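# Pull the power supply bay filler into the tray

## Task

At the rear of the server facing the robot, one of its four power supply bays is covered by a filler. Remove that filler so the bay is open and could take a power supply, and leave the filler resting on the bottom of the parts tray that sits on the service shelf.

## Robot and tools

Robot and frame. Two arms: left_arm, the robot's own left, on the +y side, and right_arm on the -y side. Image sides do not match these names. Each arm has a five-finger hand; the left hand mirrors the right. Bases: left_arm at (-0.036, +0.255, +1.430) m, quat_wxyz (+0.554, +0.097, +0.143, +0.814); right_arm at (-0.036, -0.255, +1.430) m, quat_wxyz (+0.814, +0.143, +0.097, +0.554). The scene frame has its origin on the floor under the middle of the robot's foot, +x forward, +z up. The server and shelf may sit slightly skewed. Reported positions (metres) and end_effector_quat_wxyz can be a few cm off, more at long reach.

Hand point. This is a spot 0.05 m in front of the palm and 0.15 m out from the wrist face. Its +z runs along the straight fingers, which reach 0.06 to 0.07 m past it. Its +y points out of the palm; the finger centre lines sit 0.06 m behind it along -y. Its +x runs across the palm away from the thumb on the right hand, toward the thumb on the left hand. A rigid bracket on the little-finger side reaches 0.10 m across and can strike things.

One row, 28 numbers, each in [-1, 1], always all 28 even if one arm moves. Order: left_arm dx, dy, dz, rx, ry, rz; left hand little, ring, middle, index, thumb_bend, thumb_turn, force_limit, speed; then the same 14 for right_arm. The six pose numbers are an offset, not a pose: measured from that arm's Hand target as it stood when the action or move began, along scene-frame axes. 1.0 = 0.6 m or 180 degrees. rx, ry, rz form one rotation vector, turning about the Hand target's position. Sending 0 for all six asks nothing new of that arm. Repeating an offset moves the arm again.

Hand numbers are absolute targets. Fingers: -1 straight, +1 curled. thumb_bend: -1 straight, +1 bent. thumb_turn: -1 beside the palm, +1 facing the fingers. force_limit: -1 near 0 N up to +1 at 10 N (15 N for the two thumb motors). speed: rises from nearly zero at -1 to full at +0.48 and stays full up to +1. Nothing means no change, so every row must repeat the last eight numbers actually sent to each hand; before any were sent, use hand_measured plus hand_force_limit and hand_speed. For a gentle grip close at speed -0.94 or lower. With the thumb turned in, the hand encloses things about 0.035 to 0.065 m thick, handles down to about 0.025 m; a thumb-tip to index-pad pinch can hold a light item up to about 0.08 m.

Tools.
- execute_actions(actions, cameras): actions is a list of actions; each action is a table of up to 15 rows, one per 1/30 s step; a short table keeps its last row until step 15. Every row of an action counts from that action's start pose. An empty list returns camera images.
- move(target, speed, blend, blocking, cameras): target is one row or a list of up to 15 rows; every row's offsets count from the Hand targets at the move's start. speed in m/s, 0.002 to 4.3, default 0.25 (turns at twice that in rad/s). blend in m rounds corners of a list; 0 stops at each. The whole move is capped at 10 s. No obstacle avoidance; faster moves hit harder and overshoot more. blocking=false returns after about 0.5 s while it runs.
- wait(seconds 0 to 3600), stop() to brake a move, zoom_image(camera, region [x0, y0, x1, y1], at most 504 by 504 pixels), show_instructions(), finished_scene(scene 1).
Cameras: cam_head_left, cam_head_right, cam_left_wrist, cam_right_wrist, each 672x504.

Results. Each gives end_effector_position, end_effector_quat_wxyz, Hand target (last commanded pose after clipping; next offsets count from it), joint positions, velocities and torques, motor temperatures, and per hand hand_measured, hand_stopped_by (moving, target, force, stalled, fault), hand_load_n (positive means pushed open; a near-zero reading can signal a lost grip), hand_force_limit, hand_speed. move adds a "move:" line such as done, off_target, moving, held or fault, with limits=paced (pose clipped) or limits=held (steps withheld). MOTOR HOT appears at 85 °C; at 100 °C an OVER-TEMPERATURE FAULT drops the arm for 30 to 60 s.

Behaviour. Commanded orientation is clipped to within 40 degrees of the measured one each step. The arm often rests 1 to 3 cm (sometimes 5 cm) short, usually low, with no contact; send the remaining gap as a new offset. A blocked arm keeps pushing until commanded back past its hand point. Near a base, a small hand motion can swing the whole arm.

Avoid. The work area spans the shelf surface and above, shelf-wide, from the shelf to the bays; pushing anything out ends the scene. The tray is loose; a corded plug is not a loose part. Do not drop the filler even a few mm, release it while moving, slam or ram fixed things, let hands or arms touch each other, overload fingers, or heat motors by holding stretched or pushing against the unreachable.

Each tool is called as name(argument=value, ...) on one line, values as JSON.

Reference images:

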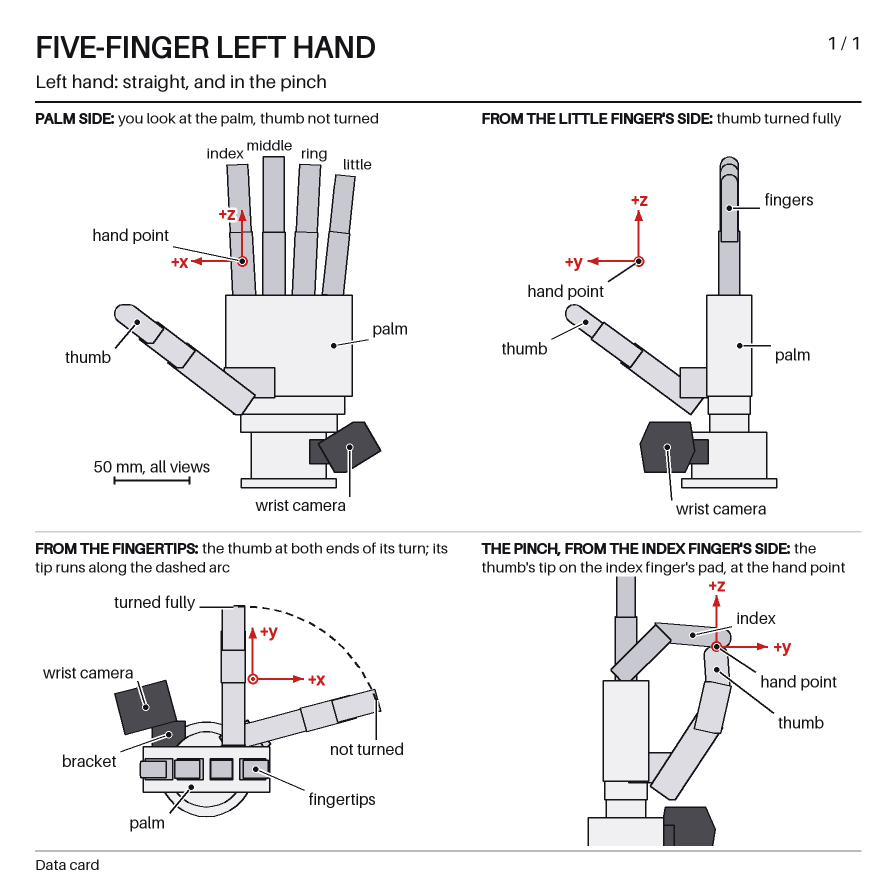

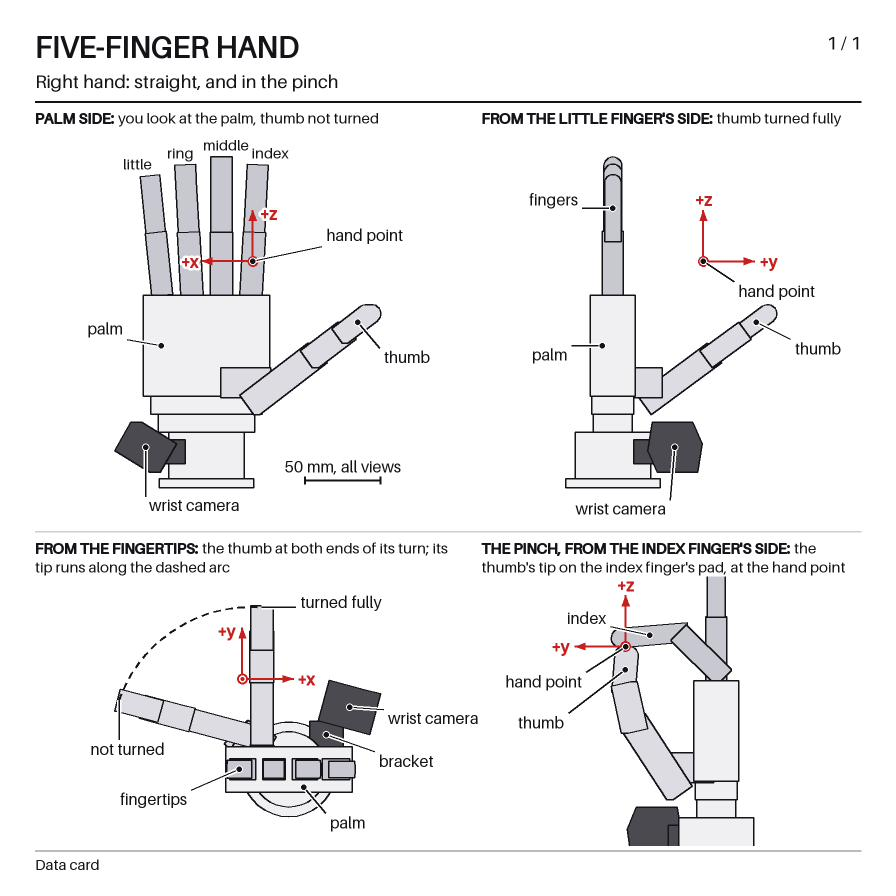

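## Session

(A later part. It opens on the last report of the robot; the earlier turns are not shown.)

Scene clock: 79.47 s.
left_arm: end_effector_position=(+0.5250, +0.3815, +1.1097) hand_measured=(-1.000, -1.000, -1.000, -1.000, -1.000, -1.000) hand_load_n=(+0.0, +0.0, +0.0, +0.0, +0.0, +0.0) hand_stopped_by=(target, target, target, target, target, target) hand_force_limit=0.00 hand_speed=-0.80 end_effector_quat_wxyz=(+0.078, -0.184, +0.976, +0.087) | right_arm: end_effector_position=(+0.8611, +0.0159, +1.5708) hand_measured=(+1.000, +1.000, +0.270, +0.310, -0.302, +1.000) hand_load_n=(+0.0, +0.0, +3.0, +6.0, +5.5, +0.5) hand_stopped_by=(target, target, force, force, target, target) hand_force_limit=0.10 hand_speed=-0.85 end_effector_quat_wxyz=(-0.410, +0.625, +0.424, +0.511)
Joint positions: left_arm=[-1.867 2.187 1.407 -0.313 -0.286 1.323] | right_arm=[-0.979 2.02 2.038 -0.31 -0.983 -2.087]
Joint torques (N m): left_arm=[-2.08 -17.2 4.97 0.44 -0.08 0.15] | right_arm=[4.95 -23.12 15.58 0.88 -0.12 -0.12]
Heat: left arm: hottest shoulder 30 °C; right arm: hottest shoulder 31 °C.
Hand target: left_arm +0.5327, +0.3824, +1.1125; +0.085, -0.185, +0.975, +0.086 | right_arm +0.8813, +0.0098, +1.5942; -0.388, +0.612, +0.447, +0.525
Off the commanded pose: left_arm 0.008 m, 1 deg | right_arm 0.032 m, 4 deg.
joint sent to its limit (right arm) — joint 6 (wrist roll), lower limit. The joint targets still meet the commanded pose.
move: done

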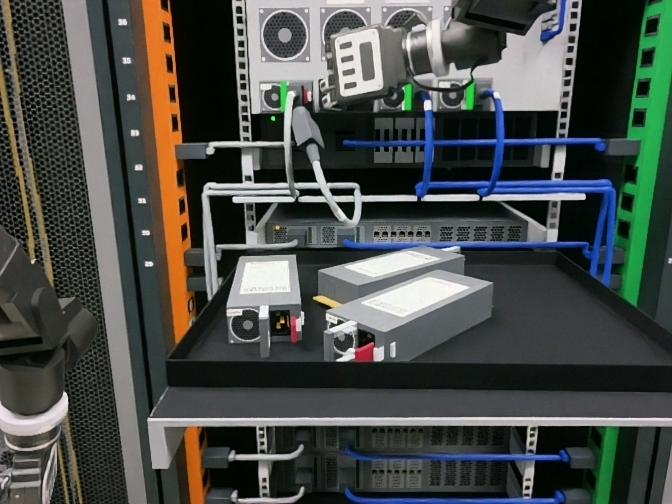

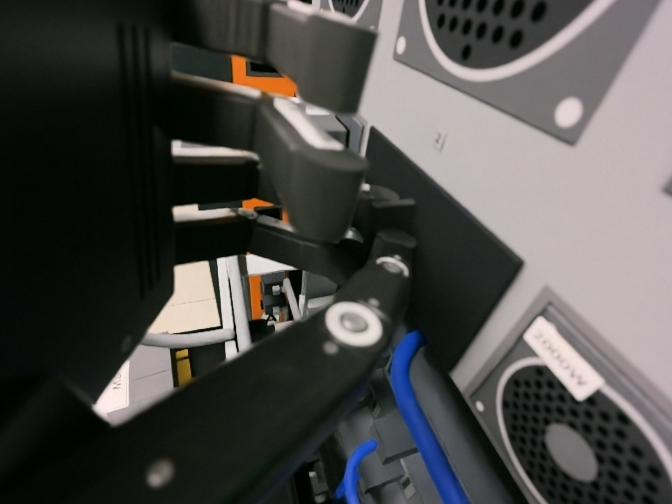

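move(target=[0,0,0,0,0,0,-1,-1,-1,-1,-1,-1,0,-0.8,-0.02,0.0,0.0,0,0,0,1,1,0.85,0.85,-0.3,1,0.4,-0.85], speed=0.03, cameras=["cam_right_wrist"])

move(target=[0,0,0,0,0,0,-1,-1,-1,-1,-1,-1,0,-0.8,-0.025,0.0,0.0,0,0,0,1,1,0.85,0.85,-0.3,1,0.4,-0.85], speed=0.03, cameras=["cam_right_wrist"])

Scene clock: 80.83 s.
left_arm: end_effector_position=(+0.5250, +0.3815, +1.1097) hand_measured=(-1.000, -1.000, -1.000, -1.000, -1.000, -1.000) hand_load_n=(+0.0, +0.0, +0.0, +0.0, +0.0, +0.0) hand_stopped_by=(target, target, target, target, target, target) hand_force_limit=0.00 hand_speed=-0.80 end_effector_quat_wxyz=(+0.078, -0.184, +0.976, +0.087) | right_arm: end_effector_position=(+0.8606, +0.0167, +1.5710) hand_measured=(+1.000, +1.000, +0.308, +0.586, -0.302, +1.000) hand_load_n=(-0.5, +0.0, +9.0, +6.5, +9.5, +1.0) hand_stopped_by=(target, target, force, force, target, target) hand_force_limit=0.40 hand_speed=-0.85 end_effector_quat_wxyz=(-0.411, +0.625, +0.425, +0.510)
Joint positions: left_arm=[-1.867 2.187 1.407 -0.313 -0.286 1.323] | right_arm=[-0.978 2.02 2.038 -0.311 -0.985 -2.087]
Joint torques (N m): left_arm=[-2.02 -17.2 4.98 0.43 -0.08 0.15] | right_arm=[5.3 -25.47 10.85 1.68 0 -0.11]
Heat: left arm: hottest shoulder 30 °C; right arm: hottest shoulder 31 °C.
Hand target: left_arm +0.5327, +0.3824, +1.1125; +0.085, -0.185, +0.975, +0.086 | right_arm +0.8693, +0.0097, +1.5942; -0.388, +0.612, +0.447, +0.525
Off the commanded pose: left_arm 0.008 m, 1 deg | right_arm 0.026 m, 4 deg.
joint sent to its limit (right arm) — joint 6 (wrist roll), lower limit. The joint targets still meet the commanded pose.
move: off_target (right_arm)

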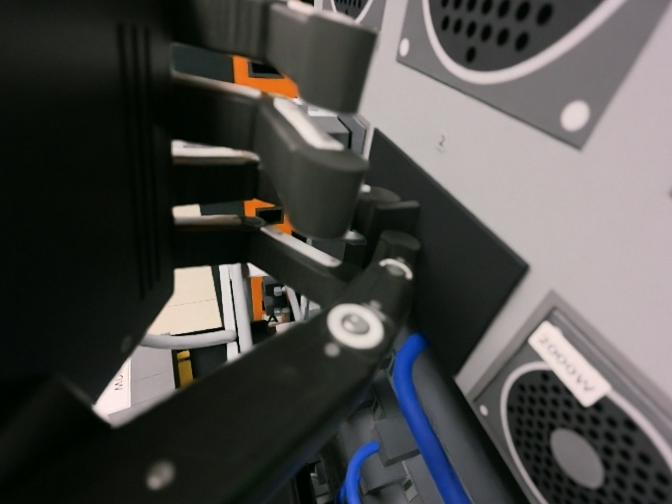

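Scene clock: 81.83 s.
left_arm: end_effector_position=(+0.5250, +0.3815, +1.1097) hand_measured=(-1.000, -1.000, -1.000, -1.000, -1.000, -1.000) hand_load_n=(+0.0, +0.0, +0.0, +0.0, +0.0, +0.0) hand_stopped_by=(target, target, target, target, target, target) hand_force_limit=0.00 hand_speed=-0.80 end_effector_quat_wxyz=(+0.078, -0.184, +0.976, +0.087) | right_arm: end_effector_position=(+0.8578, +0.0167, +1.5704) hand_measured=(+1.000, +1.000, +0.308, +0.586, -0.302, +1.000) hand_load_n=(+0.0, +0.0, +9.5, +5.5, +10.0, +1.0) hand_stopped_by=(target, target, force, force, target, target) hand_force_limit=0.40 hand_speed=-0.85 end_effector_quat_wxyz=(-0.399, +0.620, +0.428, +0.522)
Joint positions: left_arm=[-1.867 2.187 1.407 -0.313 -0.286 1.323] | right_arm=[-0.975 2.002 1.99 -0.254 -0.969 -2.094]
Joint torques (N m): left_arm=[-2.02 -17.14 4.96 0.44 -0.08 0.15] | right_arm=[4.89 -27.34 8.46 0.76 -0.44 -0.03]
Heat: left arm: hottest shoulder 30 °C; right arm: hottest shoulder 31 °C.
Hand target: left_arm +0.5327, +0.3824, +1.1125; +0.085, -0.185, +0.975, +0.086 | right_arm +0.8544, +0.0096, +1.5944; -0.387, +0.612, +0.447, +0.525
Off the commanded pose: left_arm 0.008 m, 1 deg | right_arm 0.025 m, 3 deg.
joint sent to its limit (right arm) — joint 6 (wrist roll), lower limit. The joint targets still meet the commanded pose.
move: off_target (right_arm)

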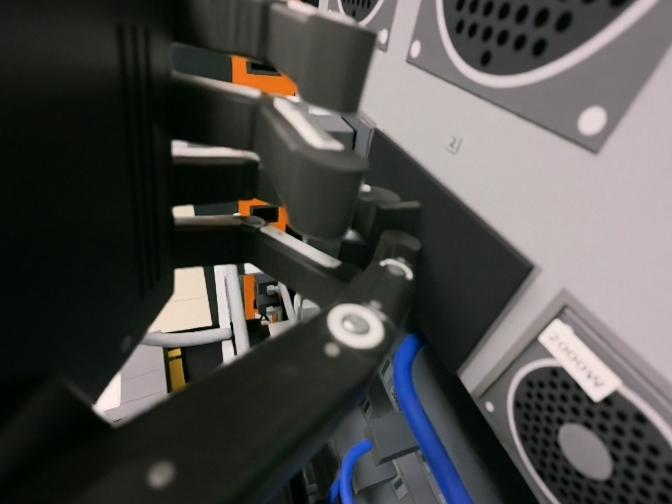

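move(target=[0,0,0,0,0,0,-1,-1,-1,-1,-1,-1,0,-0.8,-0.025,0.0,0.0,0,0,0,1,1,0.85,0.85,-0.3,1,0.4,-0.85], speed=0.03, cameras=["cam_right_wrist","cam_head_right"])

zoom_image(camera="cam_right_wrist", region=[330, 130, 450, 250])

Scene clock: 83.27 s.
left_arm: end_effector_position=(+0.5250, +0.3815, +1.1097) hand_measured=(-1.000, -1.000, -1.000, -1.000, -1.000, -1.000) hand_load_n=(+0.0, +0.0, +0.0, +0.0, -0.5, +0.0) hand_stopped_by=(target, target, target, target, target, target) hand_force_limit=0.00 hand_speed=-0.80 end_effector_quat_wxyz=(+0.078, -0.184, +0.976, +0.087) | right_arm: end_effector_position=(+0.8389, +0.0143, +1.5638) hand_measured=(+1.000, +1.000, +0.308, +0.586, -0.302, +1.000) hand_load_n=(+0.0, +0.0, +0.0, +6.0, +8.5, +0.5) hand_stopped_by=(target, target, force, force, target, target) hand_force_limit=0.40 hand_speed=-0.85 end_effector_quat_wxyz=(-0.402, +0.626, +0.426, +0.514)
Joint positions: left_arm=[-1.867 2.187 1.407 -0.313 -0.286 1.323] | right_arm=[-0.975 1.957 1.901 -0.232 -0.967 -2.095]
Joint torques (N m): left_arm=[-2.02 -17.03 4.98 0.44 -0.08 0.15] | right_arm=[5.6 -26.11 9.25 1.39 -0.38 -0.05]
Heat: left arm: hottest shoulder 30 °C; right arm: hottest shoulder 31 °C.
Hand target: left_arm +0.5327, +0.3824, +1.1125; +0.085, -0.185, +0.975, +0.086 | right_arm +0.8394, +0.0096, +1.5941; -0.387, +0.612, +0.447, +0.525
Off the commanded pose: left_arm 0.008 m, 1 deg | right_arm 0.031 m, 3 deg.
joint sent to its limit (right arm) — joint 6 (wrist roll), lower limit. The joint targets still meet the commanded pose.
move: off_target (right_arm)
Images, in order (width x height): cam_head_right 672x504, cam_right_wrist 672x504.

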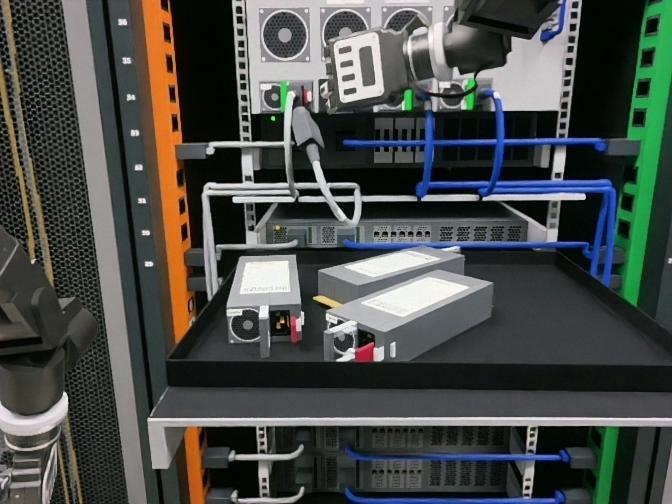

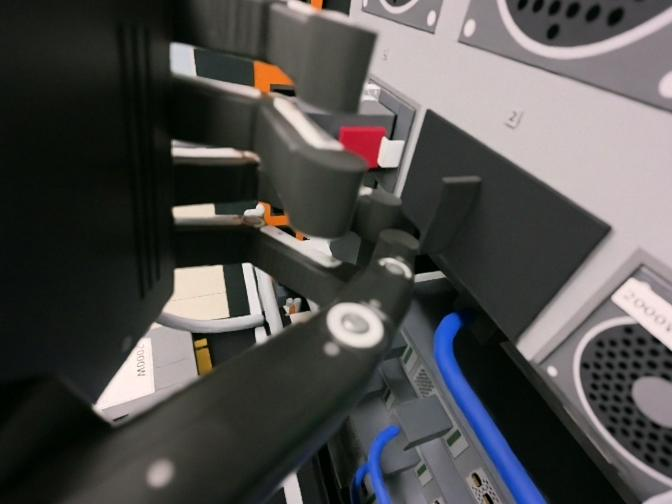

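Scaled by 4.200 from the camera's image (finer frame: 960x720).

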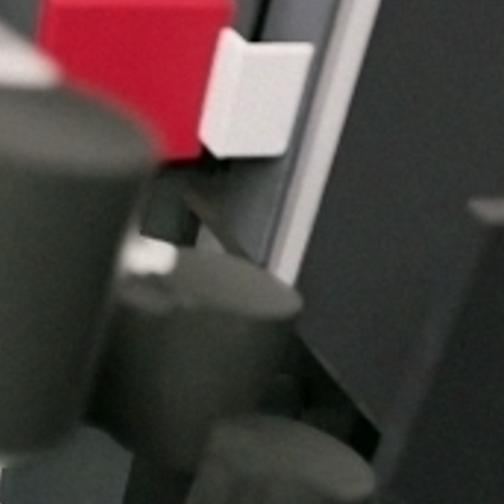

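move(target=[[0,0,0,0,0,0,-1,-1,-1,-1,-1,-1,0,-0.8,-0.025,0.0,0.02,0,0,0,1,1,0.05,0.05,-0.3,1,-0.3,-0.5],[0,0,0,0,0,0,-1,-1,-1,-1,-1,-1,0,-0.8,0.04,0.002,0.015,0,0,0,1,1,0.05,0.05,-0.3,1,-0.3,-0.5]], speed=0.06, cameras=["cam_right_wrist","cam_head_right"])

zoom_image(camera="cam_right_wrist", region=[330, 130, 450, 250])

Scene clock: 86.23 s.
left_arm: end_effector_position=(+0.5250, +0.3815, +1.1097) hand_measured=(-1.000, -1.000, -1.000, -1.000, -1.000, -1.000) hand_load_n=(+0.0, +0.0, +0.0, +0.0, +0.0, +0.0) hand_stopped_by=(target, target, target, target, target, target) hand_force_limit=0.00 hand_speed=-0.80 end_effector_quat_wxyz=(+0.078, -0.184, +0.976, +0.087) | right_arm: end_effector_position=(+0.8471, +0.0121, +1.5806) hand_measured=(+1.000, +1.000, +0.050, +0.470, -0.302, +1.000) hand_load_n=(+0.0, +0.0, +0.0, -12.5, +8.0, +1.0) hand_stopped_by=(target, target, target, stalled, target, target) hand_force_limit=-0.30 hand_speed=-0.50 end_effector_quat_wxyz=(-0.401, +0.626, +0.426, +0.516)
Joint positions: left_arm=[-1.867 2.187 1.407 -0.313 -0.286 1.323] | right_arm=[-0.975 1.96 1.954 -0.278 -0.965 -2.095]
Joint torques (N m): left_arm=[-2.02 -17.14 4.98 0.46 -0.08 0.15] | right_arm=[5.19 -22.24 15.35 0.65 -0.5 -0.05]
Heat: left arm: hottest shoulder 30 °C; right arm: hottest shoulder 32 °C.
Hand target: left_arm +0.5327, +0.3824, +1.1125; +0.085, -0.185, +0.975, +0.086 | right_arm +0.8634, +0.0108, +1.6035; -0.387, +0.612, +0.447, +0.525
Off the commanded pose: left_arm 0.008 m, 1 deg | right_arm 0.028 m, 3 deg.
joint sent to its limit (right arm) — joint 6 (wrist roll), lower limit. The joint targets still meet the commanded pose.
move: off_target (right_arm)
Images, in order (width x height): cam_head_right 672x504, cam_right_wrist 672x504.

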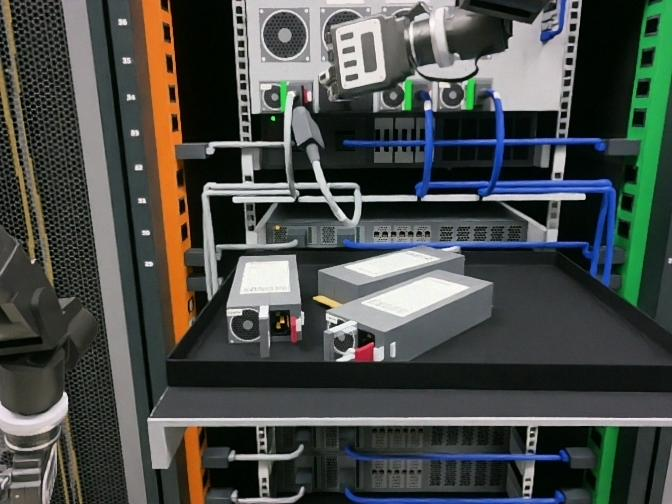

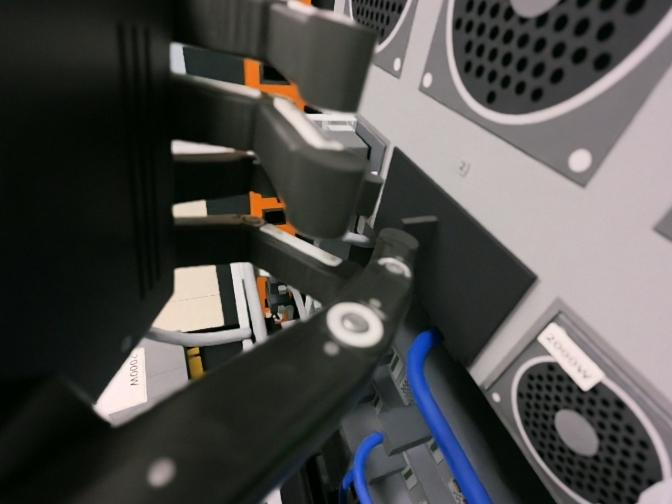

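Scaled by 4.200 from the camera's image (finer frame: 960x720).

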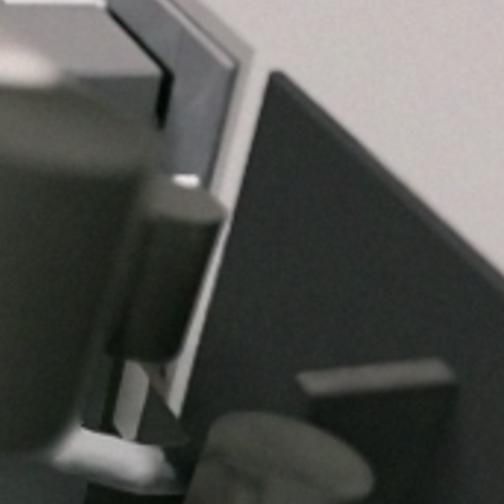

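move(target=[0,0,0,0,0,0,-1,-1,-1,-1,-1,-1,0,-0.8,-0.04,0.0,0.0,0,0,0,1,1,0.05,0.55,-0.3,1,-0.3,-0.2], speed=0.06)

move(target=[0,0,0,0,0,0,-1,-1,-1,-1,-1,-1,0,-0.8,0,0.0,0.0,0,0,0,1,1,0.05,0.55,-0.9,1,-0.3,-0.2], speed=0.06, cameras=["cam_right_wrist"])

move(target=[0,0,0,0,0,0,-1,-1,-1,-1,-1,-1,0,-0.8,0,0.0,0.0,0,0,0,1,1,0.05,0.05,-0.9,1,-0.3,-0.2], speed=0.06, cameras=["cam_right_wrist"])

move(target=[0,0,0,0,0,0,-1,-1,-1,-1,-1,-1,0,-0.8,0,0.0,0.0,0,0,0,1,1,0.05,0.05,-0.3,1,-0.3,-0.2], speed=0.06, cameras=["cam_right_wrist","cam_head_right"])

Scene clock: 87.70 s.
left_arm: end_effector_position=(+0.5250, +0.3815, +1.1097) hand_measured=(-1.000, -1.000, -1.000, -1.000, -1.000, -1.000) hand_load_n=(+0.0, +0.0, +0.0, +0.0, +0.0, +0.0) hand_stopped_by=(target, target, target, target, target, target) hand_force_limit=0.00 hand_speed=-0.80 end_effector_quat_wxyz=(+0.078, -0.184, +0.976, +0.087) | right_arm: end_effector_position=(+0.8399, +0.0126, +1.5705) hand_measured=(+1.000, +1.000, +0.050, +0.550, -0.302, +1.000) hand_load_n=(+0.0, +0.0, +0.0, +0.0, +8.5, +0.5) hand_stopped_by=(target, target, target, target, target, target) hand_force_limit=-0.30 hand_speed=-0.20 end_effector_quat_wxyz=(-0.401, +0.628, +0.426, +0.513)
Joint positions: left_arm=[-1.867 2.187 1.407 -0.313 -0.286 1.323] | right_arm=[-0.975 1.95 1.911 -0.251 -0.964 -2.095]
Joint torques (N m): left_arm=[-2.02 -17.08 4.98 0.46 -0.08 0.15] | right_arm=[5.66 -26.4 9.29 1.16 -0.36 -0.05]
Heat: left arm: hottest shoulder 30 °C; right arm: hottest shoulder 32 °C.
Hand target: left_arm +0.5327, +0.3824, +1.1125; +0.085, -0.185, +0.975, +0.086 | right_arm +0.8394, +0.0108, +1.6032; -0.388, +0.612, +0.447, +0.525
Off the commanded pose: left_arm 0.008 m, 1 deg | right_arm 0.033 m, 4 deg.
joint sent to its limit (right arm) — joint 6 (wrist roll), lower limit. The joint targets still meet the commanded pose.
move: off_target (right_arm)

Scene clock: 88.50 s.
left_arm: end_effector_position=(+0.5250, +0.3815, +1.1097) hand_measured=(-1.000, -1.000, -1.000, -1.000, -1.000, -1.000) hand_load_n=(+0.0, +0.0, +0.0, +0.0, +0.0, +0.0) hand_stopped_by=(target, target, target, target, target, target) hand_force_limit=0.00 hand_speed=-0.80 end_effector_quat_wxyz=(+0.078, -0.184, +0.976, +0.087) | right_arm: end_effector_position=(+0.8400, +0.0124, +1.5708) hand_measured=(+1.000, +1.000, +0.050, +0.550, -0.900, +1.000) hand_load_n=(+0.0, +0.0, +0.0, +0.0, +0.0, +0.5) hand_stopped_by=(target, target, target, target, target, target) hand_force_limit=-0.30 hand_speed=-0.20 end_effector_quat_wxyz=(-0.401, +0.628, +0.426, +0.514)
Joint positions: left_arm=[-1.867 2.187 1.407 -0.313 -0.286 1.323] | right_arm=[-0.975 1.95 1.911 -0.251 -0.963 -2.095]
Joint torques (N m): left_arm=[-2.02 -17.2 4.96 0.46 -0.08 0.15] | right_arm=[5.6 -26.46 9.29 1.28 -0.36 -0.06]
Heat: left arm: hottest shoulder 30 °C; right arm: hottest shoulder 32 °C.
Hand target: left_arm +0.5327, +0.3824, +1.1125; +0.085, -0.185, +0.975, +0.086 | right_arm +0.8394, +0.0108, +1.6032; -0.387, +0.612, +0.447, +0.525
Off the commanded pose: left_arm 0.008 m, 1 deg | right_arm 0.032 m, 4 deg.
joint sent to its limit (right arm) — joint 6 (wrist roll), lower limit. The joint targets still meet the commanded pose.
move: done

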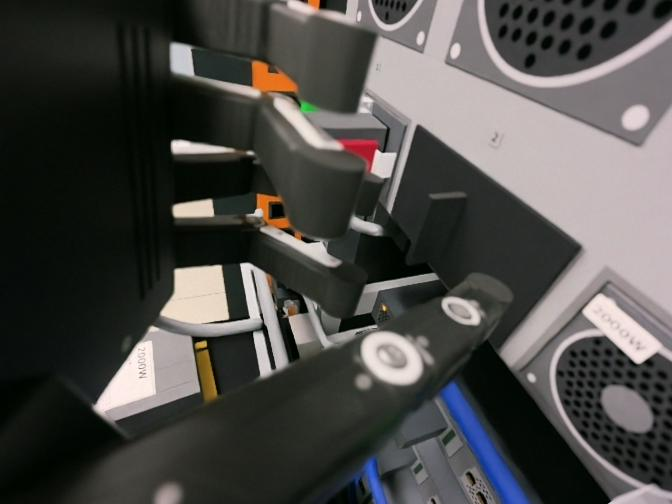

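Scene clock: 89.03 s.
left_arm: end_effector_position=(+0.5250, +0.3815, +1.1097) hand_measured=(-1.000, -1.000, -1.000, -1.000, -1.000, -1.000) hand_load_n=(+0.0, +0.0, +0.0, +0.0, +0.0, +0.0) hand_stopped_by=(target, target, target, target, target, target) hand_force_limit=0.00 hand_speed=-0.80 end_effector_quat_wxyz=(+0.078, -0.184, +0.976, +0.087) | right_arm: end_effector_position=(+0.8400, +0.0124, +1.5708) hand_measured=(+1.000, +1.000, +0.050, +0.050, -0.900, +1.000) hand_load_n=(+0.0, +0.0, -0.5, +0.0, +0.5, +0.5) hand_stopped_by=(target, target, target, target, target, target) hand_force_limit=-0.30 hand_speed=-0.20 end_effector_quat_wxyz=(-0.401, +0.628, +0.426, +0.514)
Joint positions: left_arm=[-1.867 2.187 1.407 -0.313 -0.286 1.323] | right_arm=[-0.975 1.95 1.911 -0.251 -0.963 -2.095]
Joint torques (N m): left_arm=[-2.02 -17.2 4.97 0.44 -0.09 0.15] | right_arm=[6.18 -26.11 9.4 1.33 -0.35 -0.05]
Heat: left arm: hottest shoulder 30 °C; right arm: hottest shoulder 32 °C.
Hand target: left_arm +0.5327, +0.3824, +1.1125; +0.085, -0.185, +0.975, +0.086 | right_arm +0.8394, +0.0108, +1.6032; -0.387, +0.612, +0.447, +0.525
Off the commanded pose: left_arm 0.008 m, 1 deg | right_arm 0.032 m, 4 deg.
joint sent to its limit (right arm) — joint 6 (wrist roll), lower limit. The joint targets still meet the commanded pose.
move: done

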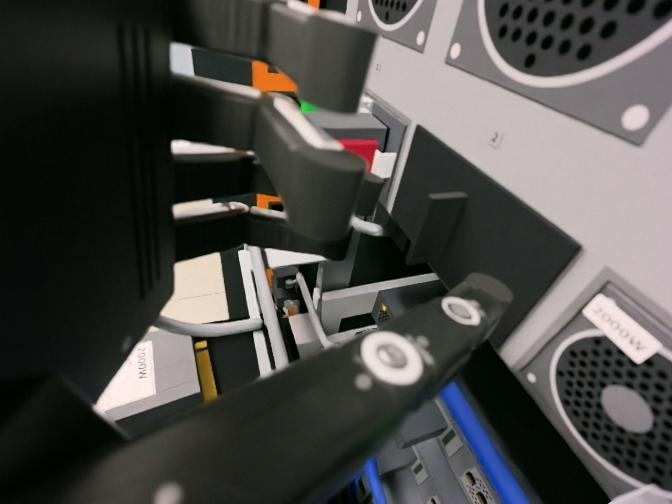

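Scene clock: 89.83 s.
left_arm: end_effector_position=(+0.5250, +0.3815, +1.1097) hand_measured=(-1.000, -1.000, -1.000, -1.000, -1.000, -1.000) hand_load_n=(+0.0, +0.0, +0.0, +0.0, +0.0, +0.0) hand_stopped_by=(target, target, target, target, target, target) hand_force_limit=0.00 hand_speed=-0.80 end_effector_quat_wxyz=(+0.078, -0.184, +0.976, +0.087) | right_arm: end_effector_position=(+0.8400, +0.0124, +1.5708) hand_measured=(+1.000, +1.000, +0.050, +0.050, -0.300, +1.000) hand_load_n=(+0.0, +0.0, +0.0, +0.0, +0.0, +0.0) hand_stopped_by=(target, target, target, target, target, target) hand_force_limit=-0.30 hand_speed=-0.20 end_effector_quat_wxyz=(-0.401, +0.628, +0.426, +0.514)
Joint positions: left_arm=[-1.867 2.187 1.407 -0.313 -0.286 1.323] | right_arm=[-0.975 1.95 1.911 -0.251 -0.963 -2.095]
Joint torques (N m): left_arm=[-1.9 -17.08 4.98 0.44 -0.08 0.16] | right_arm=[5.66 -26.34 9.42 1.39 -0.36 -0.05]
Heat: left arm: hottest shoulder 30 °C; right arm: hottest shoulder 32 °C.
Hand target: left_arm +0.5327, +0.3824, +1.1125; +0.085, -0.185, +0.975, +0.086 | right_arm +0.8394, +0.0108, +1.6032; -0.387, +0.612, +0.447, +0.525
Off the commanded pose: left_arm 0.008 m, 1 deg | right_arm 0.032 m, 4 deg.
joint sent to its limit (right arm) — joint 6 (wrist roll), lower limit. The joint targets still meet the commanded pose.
move: done
Images, in order (width x height): cam_head_right 672x504, cam_right_wrist 672x504.

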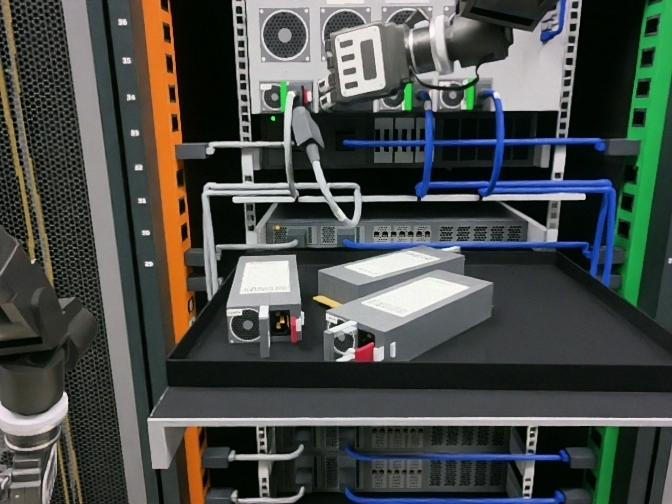

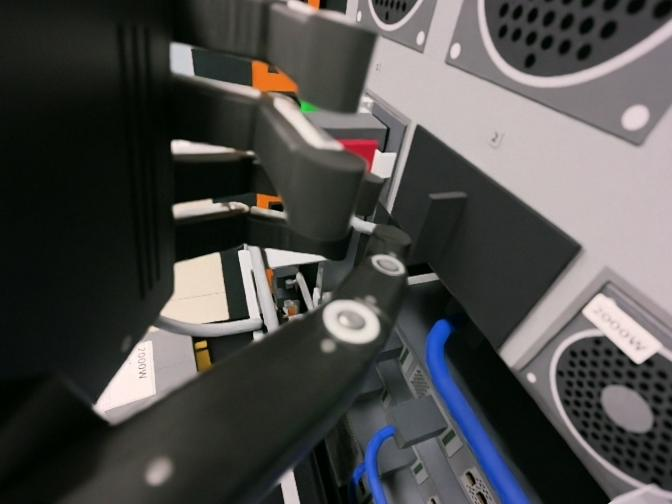

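move(target=[0,0,0,0,0,0,-1,-1,-1,-1,-1,-1,0,-0.8,0.072,0.004,-0.003,0,0,0,1,1,0.05,0.05,-0.3,1,-0.3,-0.2], speed=0.06, cameras=["cam_right_wrist","cam_head_right"])

zoom_image(camera="cam_right_wrist", region=[330, 130, 450, 250])

zoom_image(camera="cam_head_right", region=[290, 50, 380, 140])

Scene clock: 91.33 s.
left_arm: end_effector_position=(+0.5250, +0.3815, +1.1097) hand_measured=(-1.000, -1.000, -1.000, -1.000, -1.000, -1.000) hand_load_n=(+0.0, +0.0, +0.0, +0.0, +0.0, +0.0) hand_stopped_by=(target, target, target, target, target, target) hand_force_limit=0.00 hand_speed=-0.80 end_effector_quat_wxyz=(+0.078, -0.184, +0.976, +0.087) | right_arm: end_effector_position=(+0.8622, +0.0160, +1.5898) hand_measured=(+1.000, +1.000, +0.050, +0.050, -0.300, +1.000) hand_load_n=(+0.0, +0.0, -2.0, +0.0, +0.5, +0.5) hand_stopped_by=(target, target, target, target, target, target) hand_force_limit=-0.30 hand_speed=-0.20 end_effector_quat_wxyz=(-0.406, +0.620, +0.429, +0.516)
Joint positions: left_arm=[-1.867 2.187 1.407 -0.313 -0.286 1.323] | right_arm=[-0.975 2.006 2.055 -0.331 -0.981 -2.095]
Joint torques (N m): left_arm=[-1.96 -17.2 4.94 0.44 -0.08 0.15] | right_arm=[5.13 -22.07 16.14 0.84 0.02 -0.04]
Heat: left arm: hottest shoulder 30 °C; right arm: hottest shoulder 32 °C.
Hand target: left_arm +0.5327, +0.3824, +1.1125; +0.085, -0.185, +0.975, +0.086 | right_arm +0.8825, +0.0133, +1.6014; -0.387, +0.612, +0.447, +0.525
Off the commanded pose: left_arm 0.008 m, 1 deg | right_arm 0.024 m, 3 deg.
joint sent to its limit (right arm) — joint 6 (wrist roll), lower limit. The joint targets still meet the commanded pose.
move: off_target (right_arm)
Images, in order (width x height): cam_head_right 672x504, cam_right_wrist 672x504.

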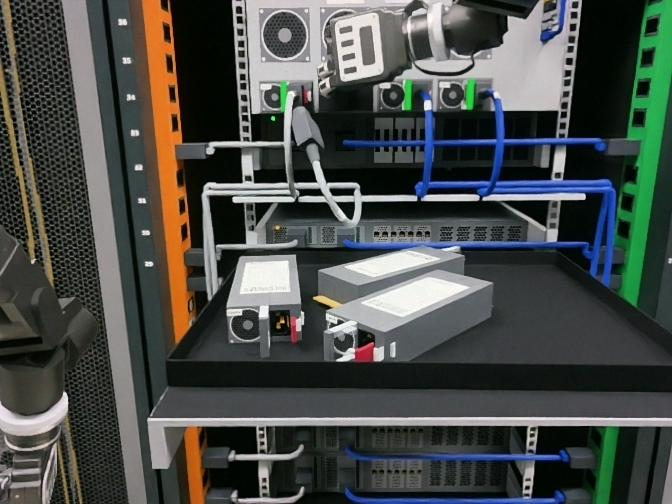

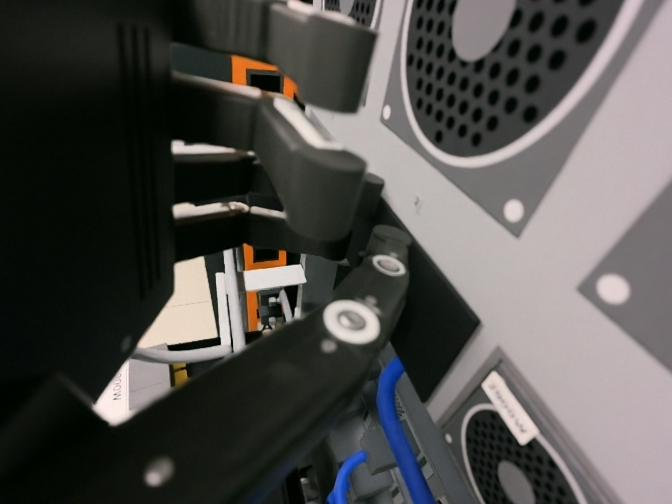

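Scaled by 4.200 from the camera's image (finer frame: 960x720).

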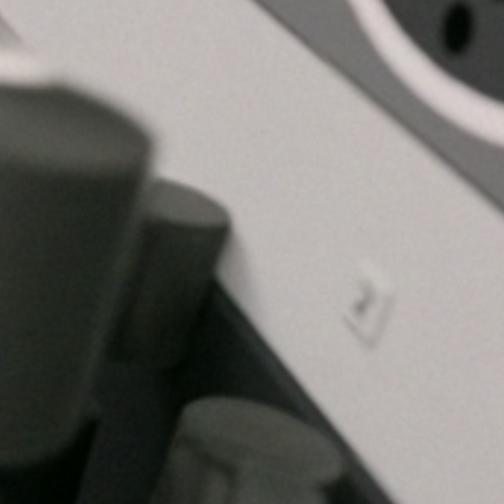

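Scaled by 5.600 from the camera's image (finer frame: 960x720).

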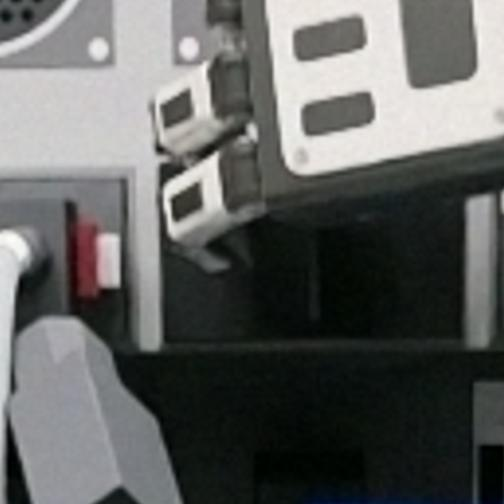

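move(target=[[0,0,0,0,0,0,-1,-1,-1,-1,-1,-1,0,-0.8,-0.045,0.0,-0.02,0,0,0,1,1,0.05,0.05,-0.3,1,-0.3,-0.2],[0,0,0,0,0,0,-1,-1,-1,-1,-1,-1,0,-0.8,0.0,0.0,-0.02,0,0,0,1,1,0.05,0.05,-0.3,1,-0.3,-0.2]], speed=0.06, cameras=["cam_right_wrist","cam_head_right"])

zoom_image(camera="cam_right_wrist", region=[330, 130, 450, 250])

zoom_image(camera="cam_head_right", region=[290, 50, 380, 140])

Scene clock: 93.50 s.
left_arm: end_effector_position=(+0.5250, +0.3815, +1.1097) hand_measured=(-1.000, -1.000, -1.000, -1.000, -1.000, -1.000) hand_load_n=(+0.0, +0.0, +0.0, +0.0, +0.0, +0.0) hand_stopped_by=(target, target, target, target, target, target) hand_force_limit=0.00 hand_speed=-0.80 end_effector_quat_wxyz=(+0.078, -0.184, +0.976, +0.087) | right_arm: end_effector_position=(+0.8609, +0.0159, +1.5711) hand_measured=(+1.000, +1.000, +0.050, +0.050, -0.300, +1.000) hand_load_n=(+0.0, +0.0, -0.5, +0.0, +1.0, +0.5) hand_stopped_by=(target, target, target, target, target, target) hand_force_limit=-0.30 hand_speed=-0.20 end_effector_quat_wxyz=(-0.407, +0.624, +0.427, +0.513)
Joint positions: left_arm=[-1.867 2.187 1.407 -0.313 -0.286 1.323] | right_arm=[-0.978 2.017 2.032 -0.306 -0.98 -2.095]
Joint torques (N m): left_arm=[-2.02 -17.14 4.97 0.46 -0.09 0.16] | right_arm=[5.07 -21.95 16.4 1.07 -0.13 -0.06]
Heat: left arm: hottest shoulder 30 °C; right arm: hottest shoulder 32 °C.
Hand target: left_arm +0.5327, +0.3824, +1.1125; +0.085, -0.185, +0.975, +0.086 | right_arm +0.8825, +0.0134, +1.5894; -0.387, +0.612, +0.447, +0.525
Off the commanded pose: left_arm 0.008 m, 1 deg | right_arm 0.028 m, 4 deg.
joint sent to its limit (right arm) — joint 6 (wrist roll), lower limit. The joint targets still meet the commanded pose.
move: off_target (right_arm)
Images, in order (width x height): cam_head_right 672x504, cam_right_wrist 672x504.

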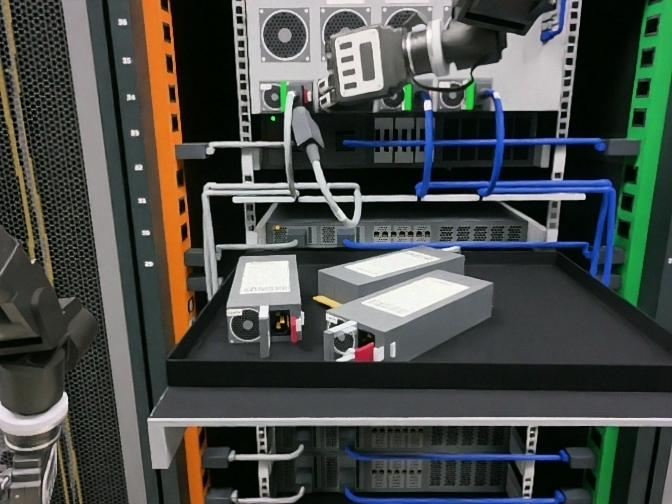

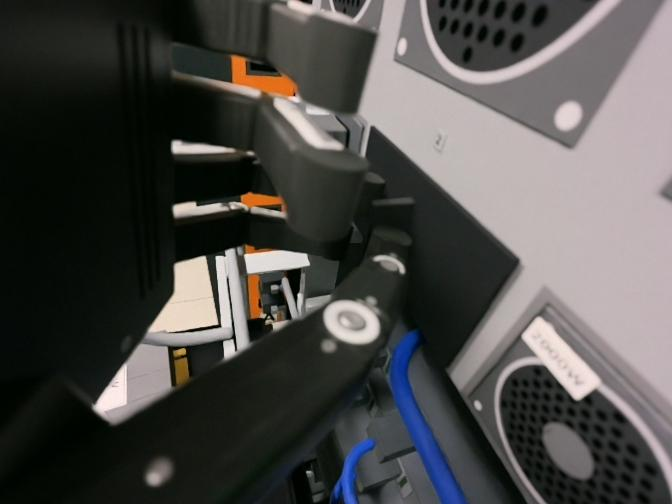

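Scaled by 4.200 from the camera's image (finer frame: 960x720).

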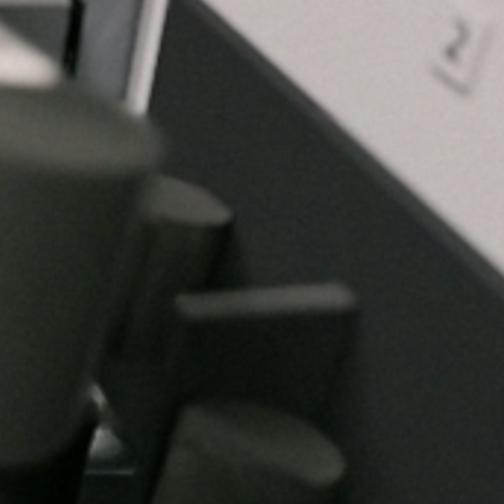

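Scaled by 5.600 from the camera's image (finer frame: 960x720).

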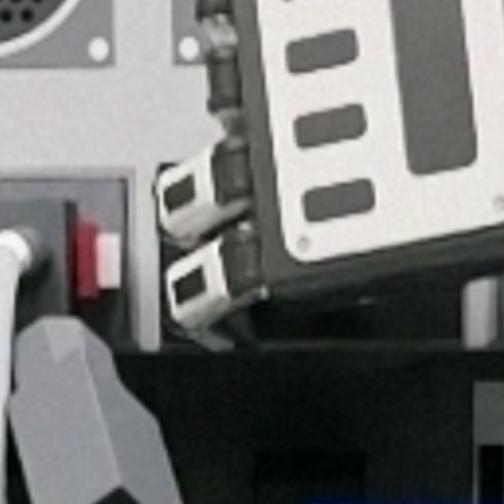

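move(target=[[0,0,0,0,0,0,-1,-1,-1,-1,-1,-1,0,-0.8,-0.045,0.0,0.013,0,0,0,1,1,0.05,0.05,-0.3,1,-0.3,-0.2],[0,0,0,0,0,0,-1,-1,-1,-1,-1,-1,0,-0.8,0.0,0.0,0.013,0,0,0,1,1,0.05,0.05,-0.3,1,-0.3,-0.2]], speed=0.06, cameras=["cam_right_wrist","cam_head_right"])

zoom_image(camera="cam_right_wrist", region=[330, 130, 450, 250])

zoom_image(camera="cam_head_right", region=[290, 50, 380, 140])

Scene clock: 95.70 s.
left_arm: end_effector_position=(+0.5250, +0.3815, +1.1097) hand_measured=(-1.000, -1.000, -1.000, -1.000, -1.000, -1.000) hand_load_n=(+0.0, +0.0, +0.0, +0.0, +0.0, +0.0) hand_stopped_by=(target, target, target, target, target, target) hand_force_limit=0.00 hand_speed=-0.80 end_effector_quat_wxyz=(+0.078, -0.184, +0.976, +0.087) | right_arm: end_effector_position=(+0.8609, +0.0149, +1.5735) hand_measured=(+1.000, +1.000, +0.050, +0.050, -0.300, +1.000) hand_load_n=(+0.0, +0.0, -2.0, +0.0, +0.0, +0.0) hand_stopped_by=(target, target, target, target, target, target) hand_force_limit=-0.30 hand_speed=-0.20 end_effector_quat_wxyz=(-0.407, +0.627, +0.426, +0.511)
Joint positions: left_arm=[-1.867 2.187 1.407 -0.313 -0.286 1.323] | right_arm=[-0.978 2.015 2.039 -0.321 -0.977 -2.095]
Joint torques (N m): left_arm=[-2.02 -17.14 4.97 0.44 -0.08 0.16] | right_arm=[4.78 -22.42 16.4 0.7 -0.18 -0.03]
Heat: left arm: hottest shoulder 30 °C; right arm: hottest shoulder 32 °C.
Hand target: left_arm +0.5327, +0.3824, +1.1125; +0.085, -0.185, +0.975, +0.086 | right_arm +0.8826, +0.0133, +1.5976; -0.387, +0.612, +0.447, +0.525
Off the commanded pose: left_arm 0.008 m, 1 deg | right_arm 0.032 m, 4 deg.
joint sent to its limit (right arm) — joint 6 (wrist roll), lower limit. The joint targets still meet the commanded pose.
move: off_target (right_arm)
Images, in order (width x height): cam_head_right 672x504, cam_right_wrist 672x504.

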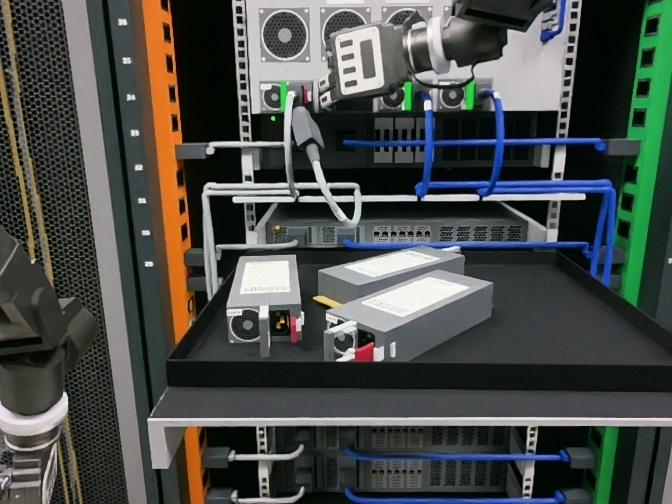

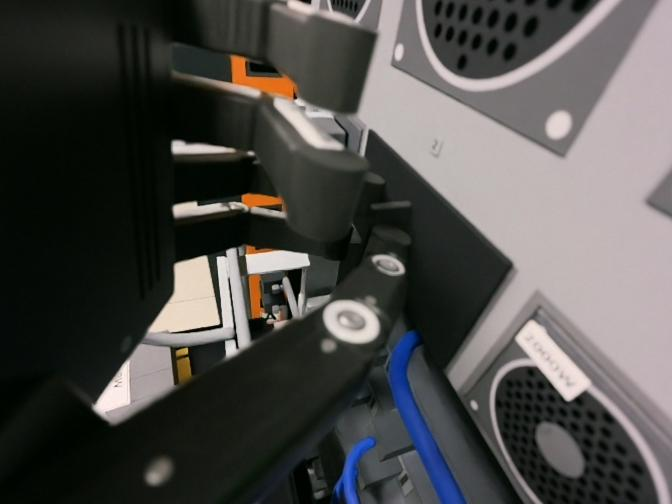

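Scaled by 4.200 from the camera's image (finer frame: 960x720).

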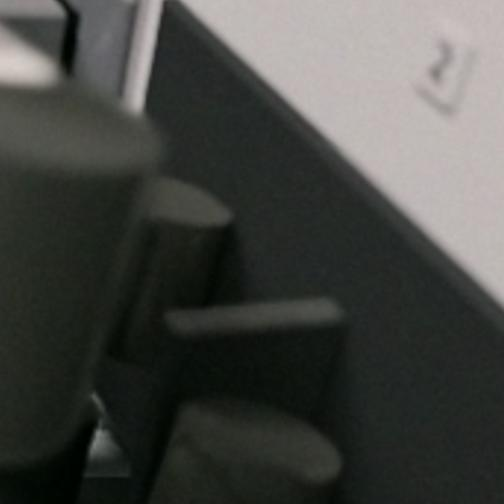

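Scaled by 5.600 from the camera's image (finer frame: 960x720).

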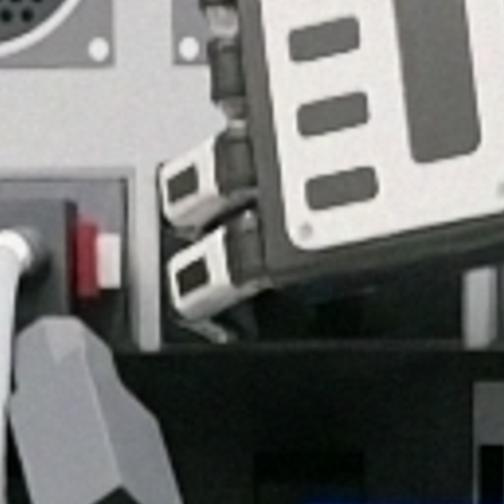

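move(target=[[0,0,0,0,0,0,-1,-1,-1,-1,-1,-1,0,-0.8,-0.045,0.0,0.01,0,0,0,1,1,0.08,0.08,-0.3,1,-0.3,-0.2],[0,0,0,0,0,0,-1,-1,-1,-1,-1,-1,0,-0.8,-0.007,0.0,0.007,0,0,0,1,1,0.08,0.08,-0.3,1,-0.3,-0.2]], speed=0.06, cameras=["cam_right_wrist","cam_head_right"])

zoom_image(camera="cam_right_wrist", region=[330, 130, 450, 250])

Scene clock: 97.73 s.
left_arm: end_effector_position=(+0.5250, +0.3815, +1.1097) hand_measured=(-1.000, -1.000, -1.000, -1.000, -1.000, -1.000) hand_load_n=(+0.0, +0.0, +0.0, +0.0, +0.0, +0.0) hand_stopped_by=(target, target, target, target, target, target) hand_force_limit=0.00 hand_speed=-0.80 end_effector_quat_wxyz=(+0.078, -0.184, +0.976, +0.087) | right_arm: end_effector_position=(+0.8607, +0.0135, +1.5789) hand_measured=(+1.000, +1.000, +0.080, +0.080, -0.300, +1.000) hand_load_n=(+0.0, +0.0, +0.0, +0.0, +0.0, +0.0) hand_stopped_by=(target, target, target, target, target, target) hand_force_limit=-0.30 hand_speed=-0.20 end_effector_quat_wxyz=(-0.403, +0.626, +0.426, +0.514)
Joint positions: left_arm=[-1.867 2.187 1.407 -0.313 -0.286 1.323] | right_arm=[-0.978 2.005 2.031 -0.315 -0.971 -2.095]
Joint torques (N m): left_arm=[-1.9 -17.2 4.96 0.46 -0.08 0.15] | right_arm=[5.19 -22.65 15.94 0.53 -0.33 -0.07]
Heat: left arm: hottest shoulder 30 °C; right arm: hottest shoulder 32 °C.
Hand target: left_arm +0.5327, +0.3824, +1.1125; +0.085, -0.185, +0.975, +0.086 | right_arm +0.8783, +0.0135, +1.6015; -0.388, +0.612, +0.447, +0.525
Off the commanded pose: left_arm 0.008 m, 1 deg | right_arm 0.029 m, 4 deg.
joint sent to its limit (right arm) — joint 6 (wrist roll), lower limit. The joint targets still meet the commanded pose.
move: off_target (right_arm)
Images, in order (width x height): cam_head_right 672x504, cam_right_wrist 672x504.

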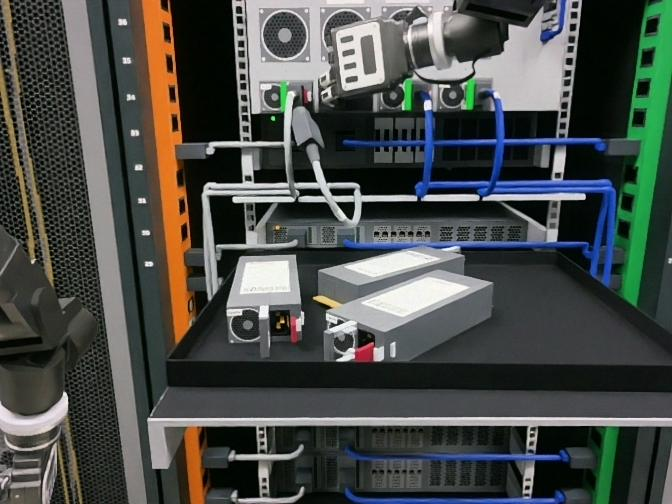

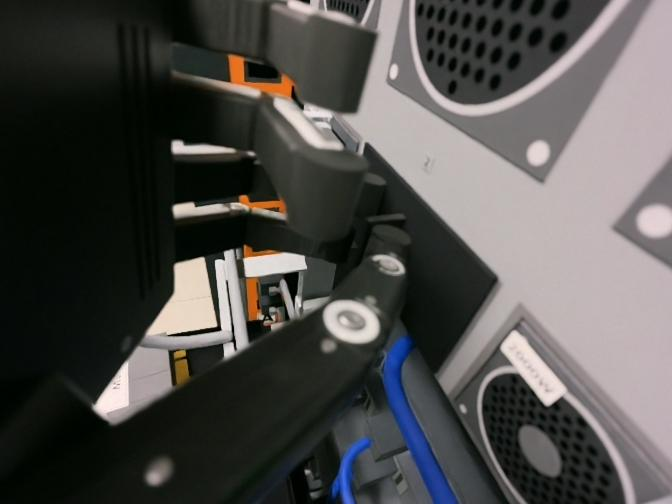

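Scaled by 4.200 from the camera's image (finer frame: 960x720).

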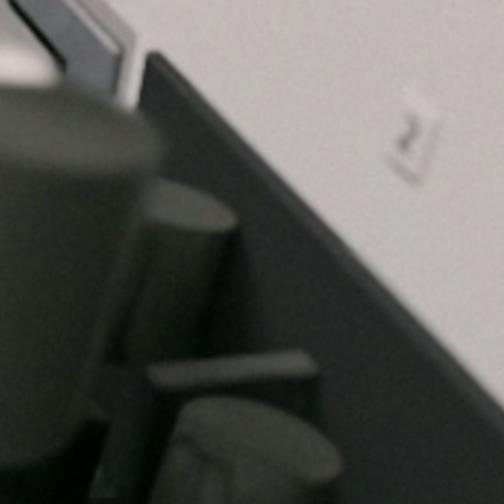

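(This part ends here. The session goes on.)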